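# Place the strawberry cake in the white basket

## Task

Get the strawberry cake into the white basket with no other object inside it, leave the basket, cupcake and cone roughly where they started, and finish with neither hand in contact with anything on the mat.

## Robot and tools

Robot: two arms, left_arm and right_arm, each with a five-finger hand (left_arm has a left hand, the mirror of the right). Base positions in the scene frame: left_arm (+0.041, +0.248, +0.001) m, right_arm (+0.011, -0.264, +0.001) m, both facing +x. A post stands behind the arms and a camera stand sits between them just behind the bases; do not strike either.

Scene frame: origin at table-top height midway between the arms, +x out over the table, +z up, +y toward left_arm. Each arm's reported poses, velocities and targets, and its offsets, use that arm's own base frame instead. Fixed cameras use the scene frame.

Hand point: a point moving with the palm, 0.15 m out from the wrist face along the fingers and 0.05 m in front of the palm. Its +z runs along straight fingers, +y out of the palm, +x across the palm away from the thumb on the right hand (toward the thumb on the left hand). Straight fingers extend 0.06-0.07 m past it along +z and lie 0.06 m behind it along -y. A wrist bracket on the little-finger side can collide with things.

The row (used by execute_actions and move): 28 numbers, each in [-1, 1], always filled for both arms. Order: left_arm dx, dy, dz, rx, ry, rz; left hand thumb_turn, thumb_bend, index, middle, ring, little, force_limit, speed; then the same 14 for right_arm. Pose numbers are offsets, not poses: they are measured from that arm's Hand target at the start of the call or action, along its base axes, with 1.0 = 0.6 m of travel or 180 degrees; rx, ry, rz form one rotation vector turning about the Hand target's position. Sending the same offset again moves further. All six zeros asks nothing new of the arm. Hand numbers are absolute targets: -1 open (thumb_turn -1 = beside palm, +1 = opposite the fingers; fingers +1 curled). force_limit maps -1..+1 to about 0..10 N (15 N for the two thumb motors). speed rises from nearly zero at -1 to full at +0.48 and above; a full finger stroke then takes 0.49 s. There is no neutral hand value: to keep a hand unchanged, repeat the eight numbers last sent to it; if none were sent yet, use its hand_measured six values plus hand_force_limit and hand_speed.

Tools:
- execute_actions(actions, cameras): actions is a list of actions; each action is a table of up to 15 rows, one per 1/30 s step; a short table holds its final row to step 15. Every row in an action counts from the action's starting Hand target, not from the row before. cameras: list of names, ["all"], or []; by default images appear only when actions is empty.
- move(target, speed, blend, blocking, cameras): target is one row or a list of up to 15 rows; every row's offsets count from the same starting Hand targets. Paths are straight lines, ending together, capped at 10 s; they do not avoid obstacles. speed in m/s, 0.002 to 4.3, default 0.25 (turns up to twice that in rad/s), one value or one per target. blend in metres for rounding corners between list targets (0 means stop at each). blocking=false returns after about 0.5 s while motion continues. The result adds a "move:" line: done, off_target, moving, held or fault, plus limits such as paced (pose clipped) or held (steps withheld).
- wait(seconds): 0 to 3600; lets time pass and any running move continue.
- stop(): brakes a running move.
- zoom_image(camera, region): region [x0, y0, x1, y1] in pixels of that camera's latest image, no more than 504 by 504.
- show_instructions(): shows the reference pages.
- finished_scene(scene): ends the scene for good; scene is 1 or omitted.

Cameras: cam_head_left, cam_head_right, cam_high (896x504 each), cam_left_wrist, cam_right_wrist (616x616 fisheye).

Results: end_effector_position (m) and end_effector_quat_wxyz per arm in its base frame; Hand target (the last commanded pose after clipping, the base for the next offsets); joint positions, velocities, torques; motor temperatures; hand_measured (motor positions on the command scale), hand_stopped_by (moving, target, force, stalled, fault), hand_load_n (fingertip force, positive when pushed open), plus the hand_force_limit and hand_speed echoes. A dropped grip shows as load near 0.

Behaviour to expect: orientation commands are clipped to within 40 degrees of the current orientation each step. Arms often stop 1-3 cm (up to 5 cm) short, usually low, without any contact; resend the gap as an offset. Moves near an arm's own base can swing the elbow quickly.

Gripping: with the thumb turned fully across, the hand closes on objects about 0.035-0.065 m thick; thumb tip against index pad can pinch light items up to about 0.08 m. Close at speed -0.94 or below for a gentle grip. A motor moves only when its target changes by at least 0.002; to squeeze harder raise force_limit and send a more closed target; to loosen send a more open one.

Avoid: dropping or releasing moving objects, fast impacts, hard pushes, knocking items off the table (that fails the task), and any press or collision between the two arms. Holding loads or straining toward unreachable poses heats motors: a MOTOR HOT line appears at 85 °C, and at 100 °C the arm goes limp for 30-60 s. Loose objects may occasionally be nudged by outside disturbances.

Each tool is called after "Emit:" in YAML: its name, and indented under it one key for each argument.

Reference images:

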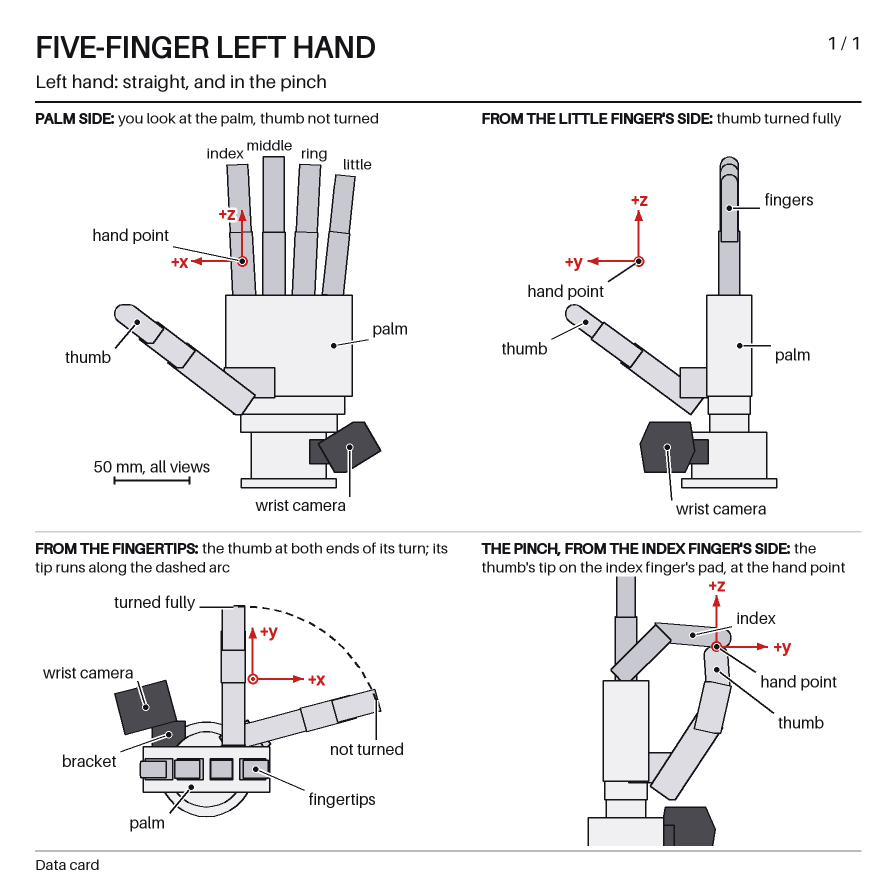

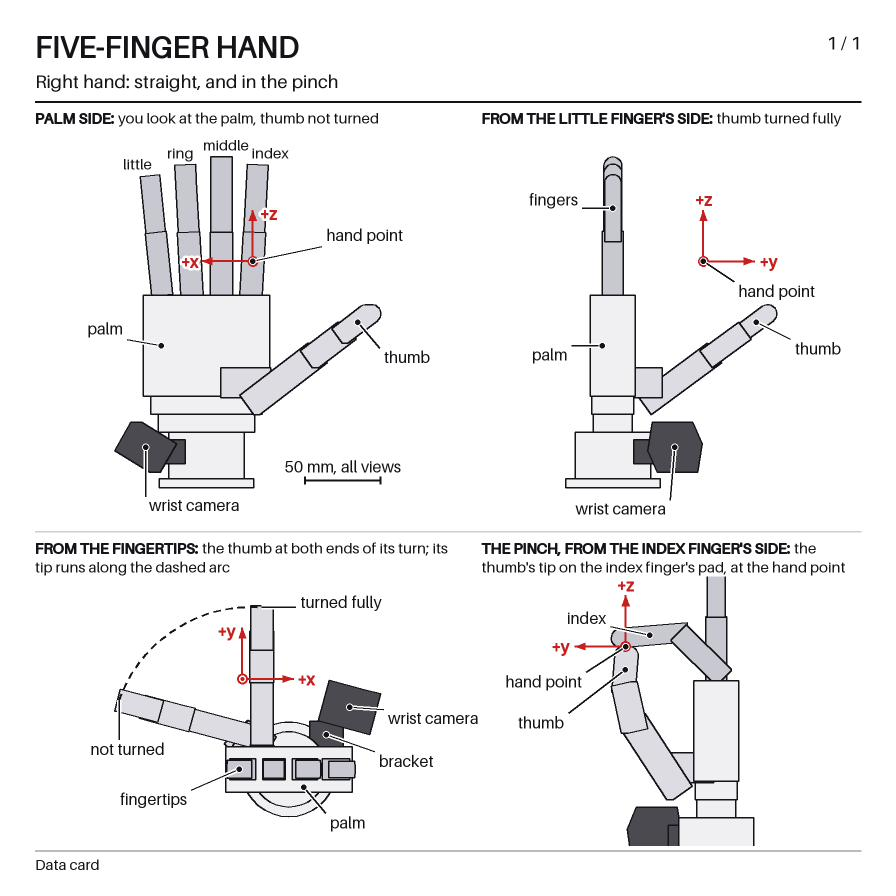

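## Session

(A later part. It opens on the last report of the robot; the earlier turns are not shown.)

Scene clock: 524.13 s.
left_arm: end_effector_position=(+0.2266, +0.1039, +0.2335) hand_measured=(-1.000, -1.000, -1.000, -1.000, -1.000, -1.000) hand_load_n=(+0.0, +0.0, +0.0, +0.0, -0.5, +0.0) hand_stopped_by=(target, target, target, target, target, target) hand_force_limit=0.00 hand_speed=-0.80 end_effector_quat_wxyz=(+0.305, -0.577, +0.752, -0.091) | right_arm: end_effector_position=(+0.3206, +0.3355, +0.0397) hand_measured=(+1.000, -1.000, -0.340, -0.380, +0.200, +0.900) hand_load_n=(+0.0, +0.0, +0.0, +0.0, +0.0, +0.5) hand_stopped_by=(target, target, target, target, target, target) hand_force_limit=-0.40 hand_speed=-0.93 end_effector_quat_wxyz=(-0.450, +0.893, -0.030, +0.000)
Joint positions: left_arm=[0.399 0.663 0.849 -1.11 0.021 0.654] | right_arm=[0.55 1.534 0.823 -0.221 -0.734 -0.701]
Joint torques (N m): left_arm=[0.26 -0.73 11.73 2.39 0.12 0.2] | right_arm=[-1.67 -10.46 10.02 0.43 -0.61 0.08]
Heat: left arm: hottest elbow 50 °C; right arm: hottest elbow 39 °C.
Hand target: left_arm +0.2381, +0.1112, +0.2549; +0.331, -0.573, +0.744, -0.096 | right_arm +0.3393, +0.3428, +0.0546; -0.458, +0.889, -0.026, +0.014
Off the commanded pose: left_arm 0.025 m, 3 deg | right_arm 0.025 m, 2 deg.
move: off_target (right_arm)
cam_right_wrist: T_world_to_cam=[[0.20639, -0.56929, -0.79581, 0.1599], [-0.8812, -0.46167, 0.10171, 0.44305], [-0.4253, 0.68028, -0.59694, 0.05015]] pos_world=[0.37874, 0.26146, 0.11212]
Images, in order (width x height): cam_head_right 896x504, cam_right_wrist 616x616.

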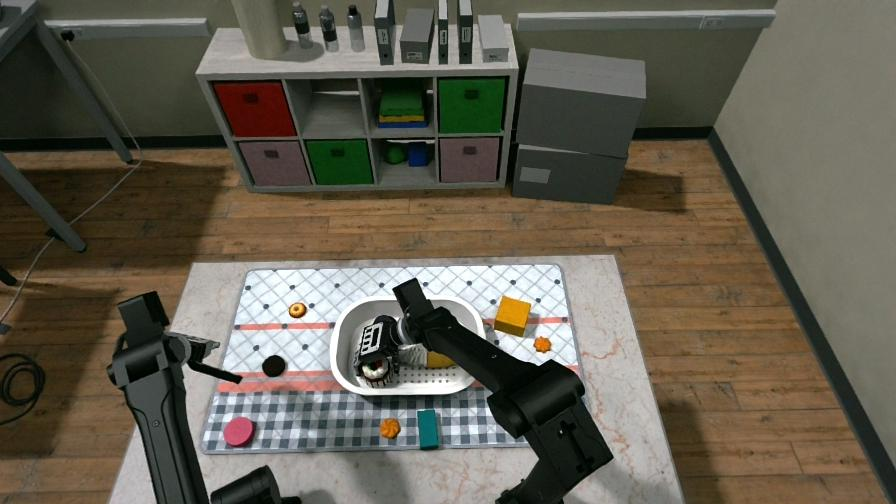

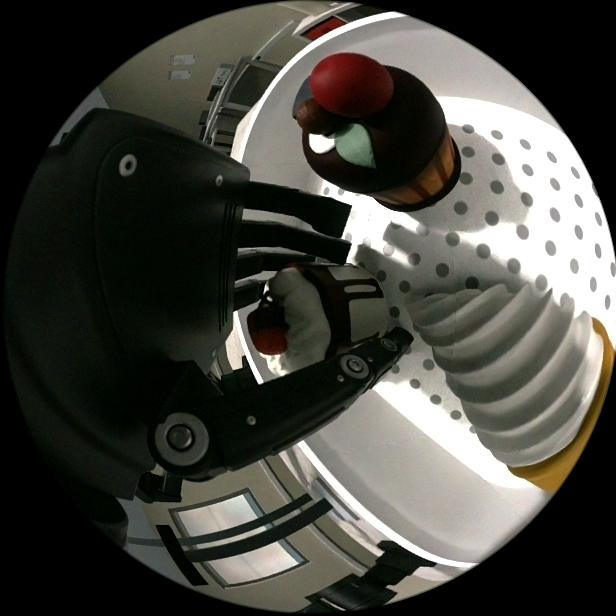

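Emit:
move:
  target:
    - [0, 0, 0, 0, 0, 0, -1, -1, -1, -1, -1, -1, 0, -0.8, 0.005, 0.01, 0.04, 0, 0, 0, 1, -1, -0.34, -0.38, 0.2, 0.9, -0.4, -0.93]
  speed: 0.05
  cameras: ["cam_right_wrist", "cam_head_right"]

Emit:
zoom_image:
  camera: "cam_head_right"
  region: [330, 310, 430, 400]

Emit:
zoom_image:
  camera: "cam_right_wrist"
  region: [240, 220, 440, 420]

Scene clock: 530.23 s.
left_arm: end_effector_position=(+0.2266, +0.1039, +0.2335) hand_measured=(-1.000, -1.000, -1.000, -1.000, -1.000, -1.000) hand_load_n=(+0.0, +0.0, +0.0, +0.0, +0.0, +0.0) hand_stopped_by=(target, target, target, target, target, target) hand_force_limit=0.00 hand_speed=-0.80 end_effector_quat_wxyz=(+0.305, -0.577, +0.752, -0.091) | right_arm: end_effector_position=(+0.3265, +0.3390, +0.0577) hand_measured=(+1.000, -1.000, -0.340, -0.380, +0.200, +0.900) hand_load_n=(+0.5, +0.0, +0.0, +0.0, +0.0, +0.0) hand_stopped_by=(target, target, target, target, target, target) hand_force_limit=-0.40 hand_speed=-0.93 end_effector_quat_wxyz=(-0.448, +0.894, -0.031, -0.002)
Joint positions: left_arm=[0.399 0.663 0.849 -1.11 0.021 0.654] | right_arm=[0.55 1.518 0.867 -0.287 -0.733 -0.7]
Joint torques (N m): left_arm=[0.26 -0.73 11.73 2.39 0.12 0.2] | right_arm=[-0.97 -11.69 10.24 0.46 -0.46 0.18]
Heat: left arm: hottest elbow 50 °C; right arm: hottest elbow 40 °C.
Hand target: left_arm +0.2381, +0.1112, +0.2549; +0.331, -0.573, +0.744, -0.096 | right_arm +0.3423, +0.3488, +0.0785; -0.458, +0.889, -0.026, +0.014
Off the commanded pose: left_arm 0.025 m, 3 deg | right_arm 0.028 m, 2 deg.
move: off_target (right_arm)
cam_right_wrist: T_world_to_cam=[[0.20151, -0.57239, -0.79484, 0.17753], [-0.88104, -0.46048, 0.10824, 0.44728], [-0.42796, 0.67848, -0.59709, 0.06252]] pos_world=[0.38505, 0.26516, 0.13002]
Images, in order (width x height): cam_head_right 896x504, cam_right_wrist 616x616.

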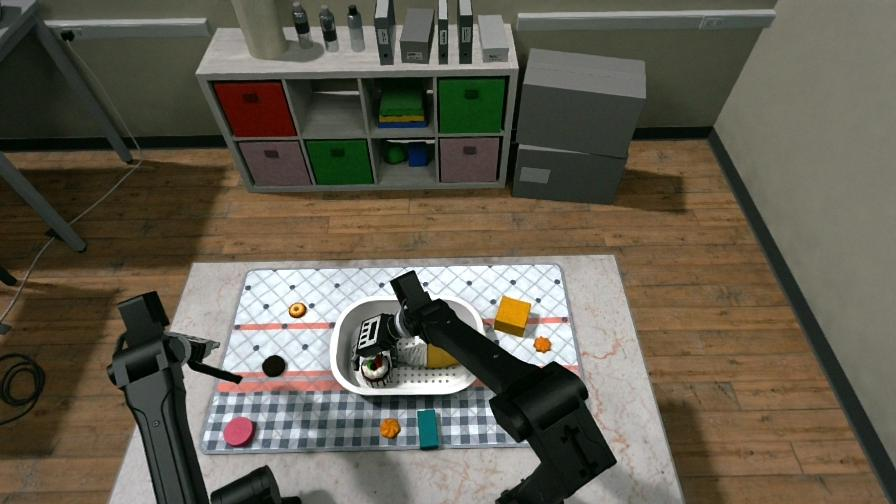

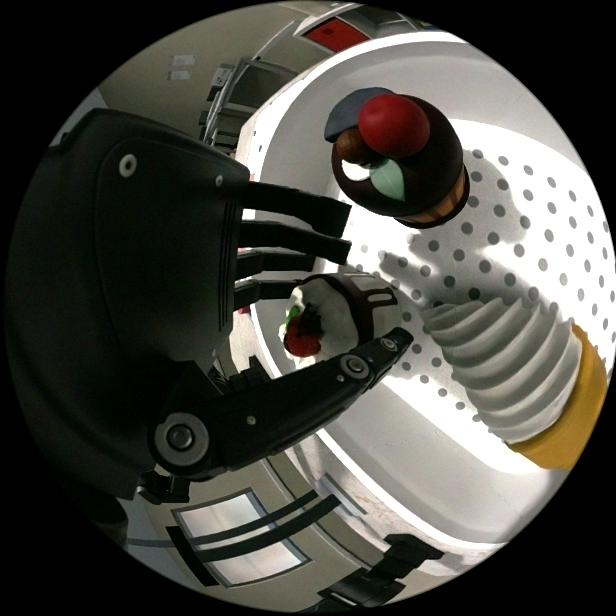

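Scaled by 5.040 from the camera's image (finer frame: 1280x720).

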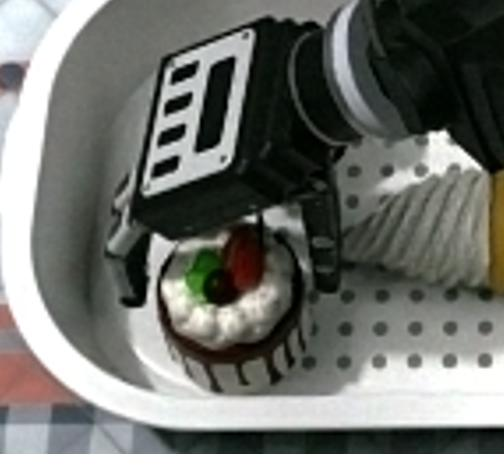

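Scaled by 2.520 from the camera's image (finer frame: 880x880).

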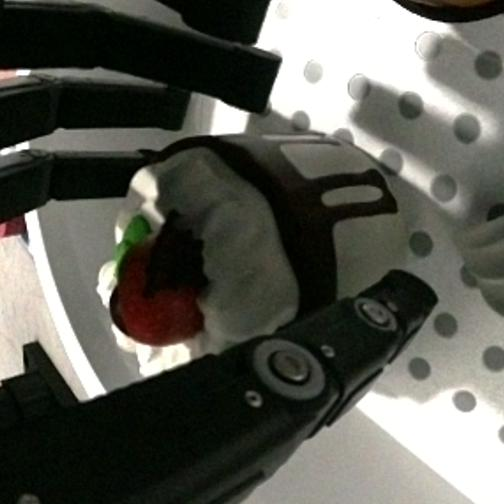

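Emit:
move:
  target:
    - [0, 0, 0, 0, 0, 0, -1, -1, -1, -1, -1, -1, 0, -0.8, -0.002, -0.003, 0.2, 0, 0, 0, 1, -1, -0.34, -0.38, 0.2, 0.9, -0.4, -0.93]
    - [0, 0, 0, 0, 0, 0, -1, -1, -1, -1, -1, -1, 0, -0.8, -0.1, -0.35, 0.24, 0, 0, 0, 1, -1, -0.34, -0.38, 0.2, 0.9, -0.4, -0.93]
  speed: [0.1, 0.25]
  blend: [0.03, 0]
  cameras: ["all"]

Emit:
zoom_image:
  camera: "cam_head_left"
  region: [310, 280, 510, 480]

Emit:
zoom_image:
  camera: "cam_high"
  region: [340, 120, 520, 310]

Scene clock: 538.37 s.
left_arm: end_effector_position=(+0.2266, +0.1039, +0.2335) hand_measured=(-1.000, -1.000, -1.000, -1.000, -1.000, -1.000) hand_load_n=(+0.0, +0.0, +0.0, +0.0, +0.0, +0.0) hand_stopped_by=(target, target, target, target, target, target) hand_force_limit=0.00 hand_speed=-0.80 end_effector_quat_wxyz=(+0.305, -0.577, +0.752, -0.091) | right_arm: end_effector_position=(+0.2745, +0.1400, +0.2137) hand_measured=(+1.000, -1.000, -0.340, -0.380, +0.200, +0.900) hand_load_n=(+0.0, +0.0, +0.0, +0.0, +0.0, +0.0) hand_stopped_by=(target, target, target, target, target, target) hand_force_limit=-0.40 hand_speed=-0.93 end_effector_quat_wxyz=(-0.456, +0.890, -0.029, +0.006)
Joint positions: left_arm=[0.399 0.663 0.849 -1.11 0.021 0.654] | right_arm=[0.054 1.105 0.972 -1.299 -0.939 -1.379]
Joint torques (N m): left_arm=[0.26 -0.79 11.71 2.39 0.11 0.2] | right_arm=[-1.49 -4.78 10.02 -0.14 -0.92 0.01]
Heat: left arm: hottest elbow 50 °C; right arm: hottest elbow 40 °C.
Hand target: left_arm +0.2381, +0.1112, +0.2549; +0.331, -0.573, +0.744, -0.096 | right_arm +0.2823, +0.1388, +0.2226; -0.457, +0.889, -0.026, +0.014
Off the commanded pose: left_arm 0.025 m, 3 deg | right_arm 0.012 m, 1 deg.
move: off_target (right_arm)
cam_left_wrist: T_world_to_cam=[[0.71303, -0.57549, 0.4005, -0.19929], [-0.63134, -0.77545, 0.00975, 0.22095], [0.30496, -0.2598, -0.91624, 0.28221]] pos_world=[0.19553, 0.12997, 0.33624]
cam_right_wrist: T_world_to_cam=[[0.2124, -0.55964, -0.80105, 0.19476], [-0.88457, -0.45846, 0.08576, 0.29841], [-0.41525, 0.69037, -0.59242, 0.2623]] pos_world=[0.33151, 0.06472, 0.28581]

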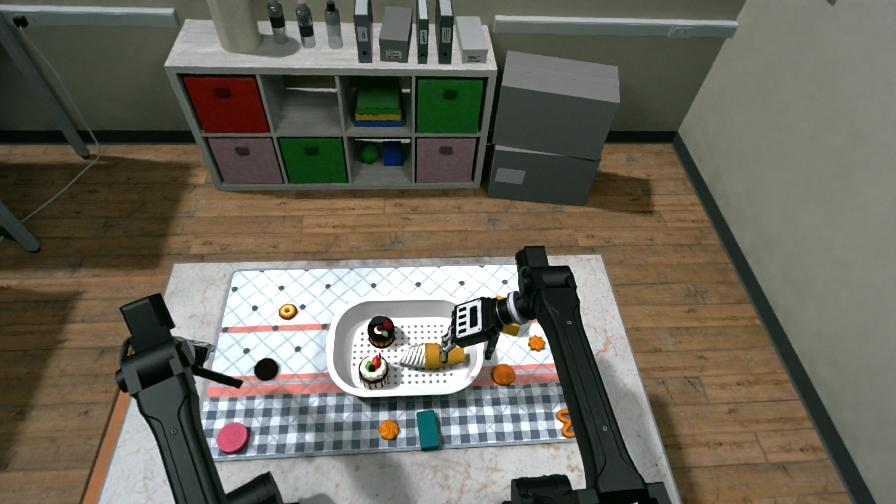

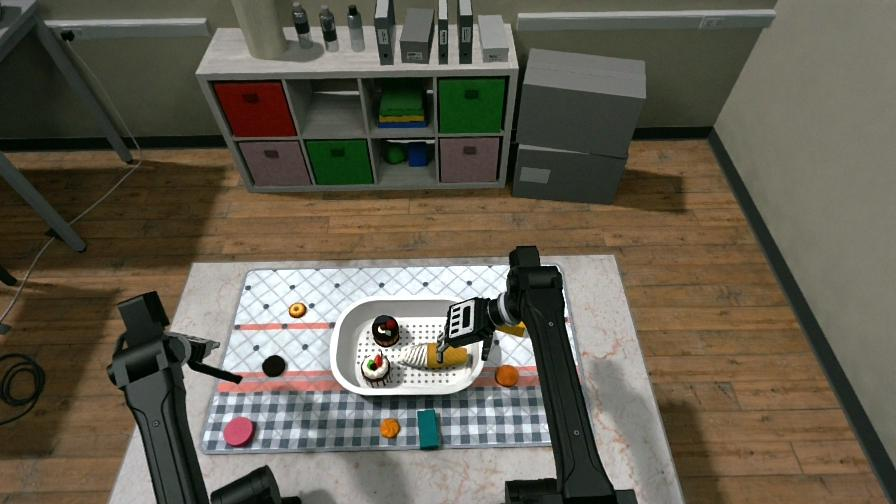

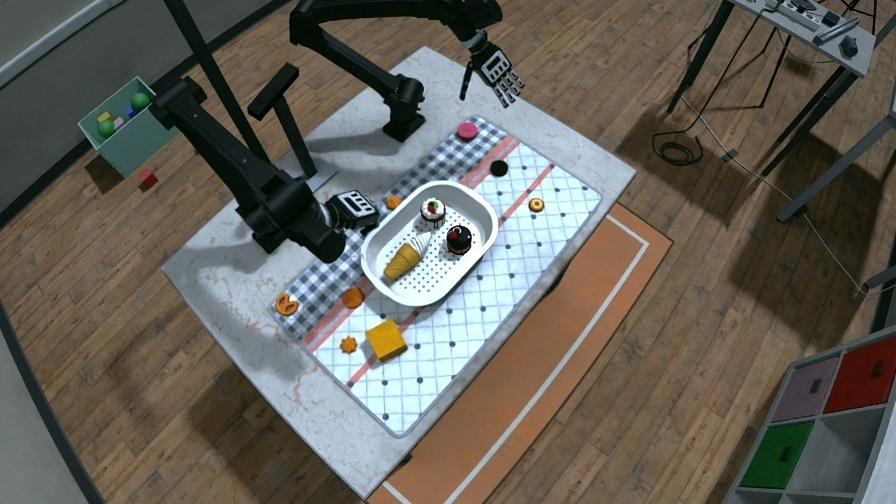

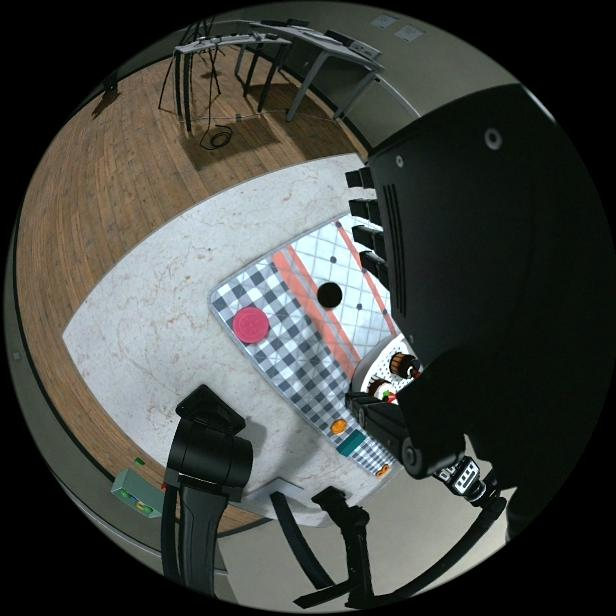

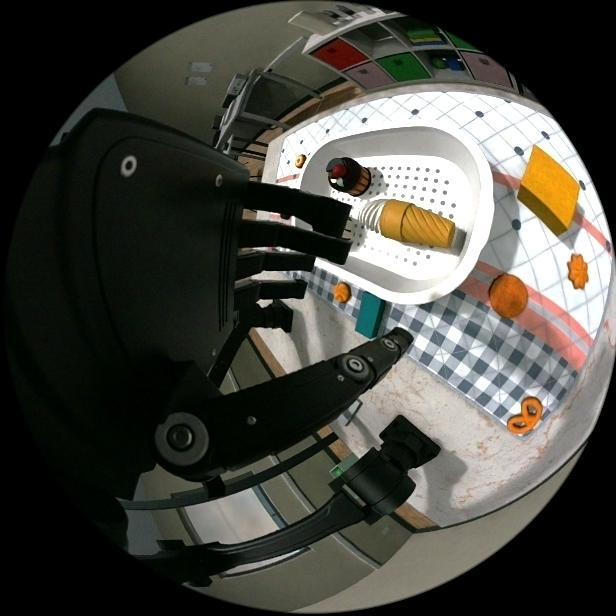

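Scaled by 2.520 from the camera's image (finer frame: 1280x720).

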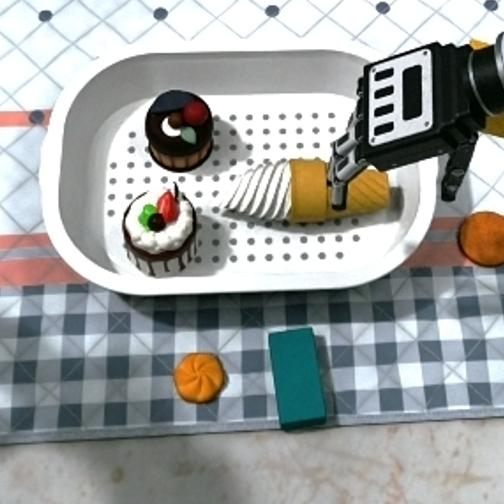

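Scaled by 2.653 from the camera's image (finer frame: 1280x720).

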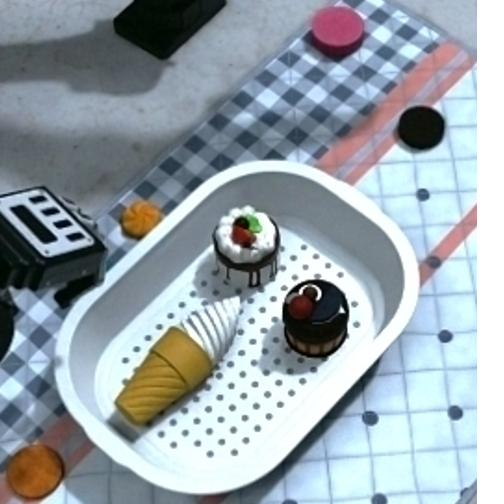

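Emit:
finished_scene:

The scene is finished: the task was done.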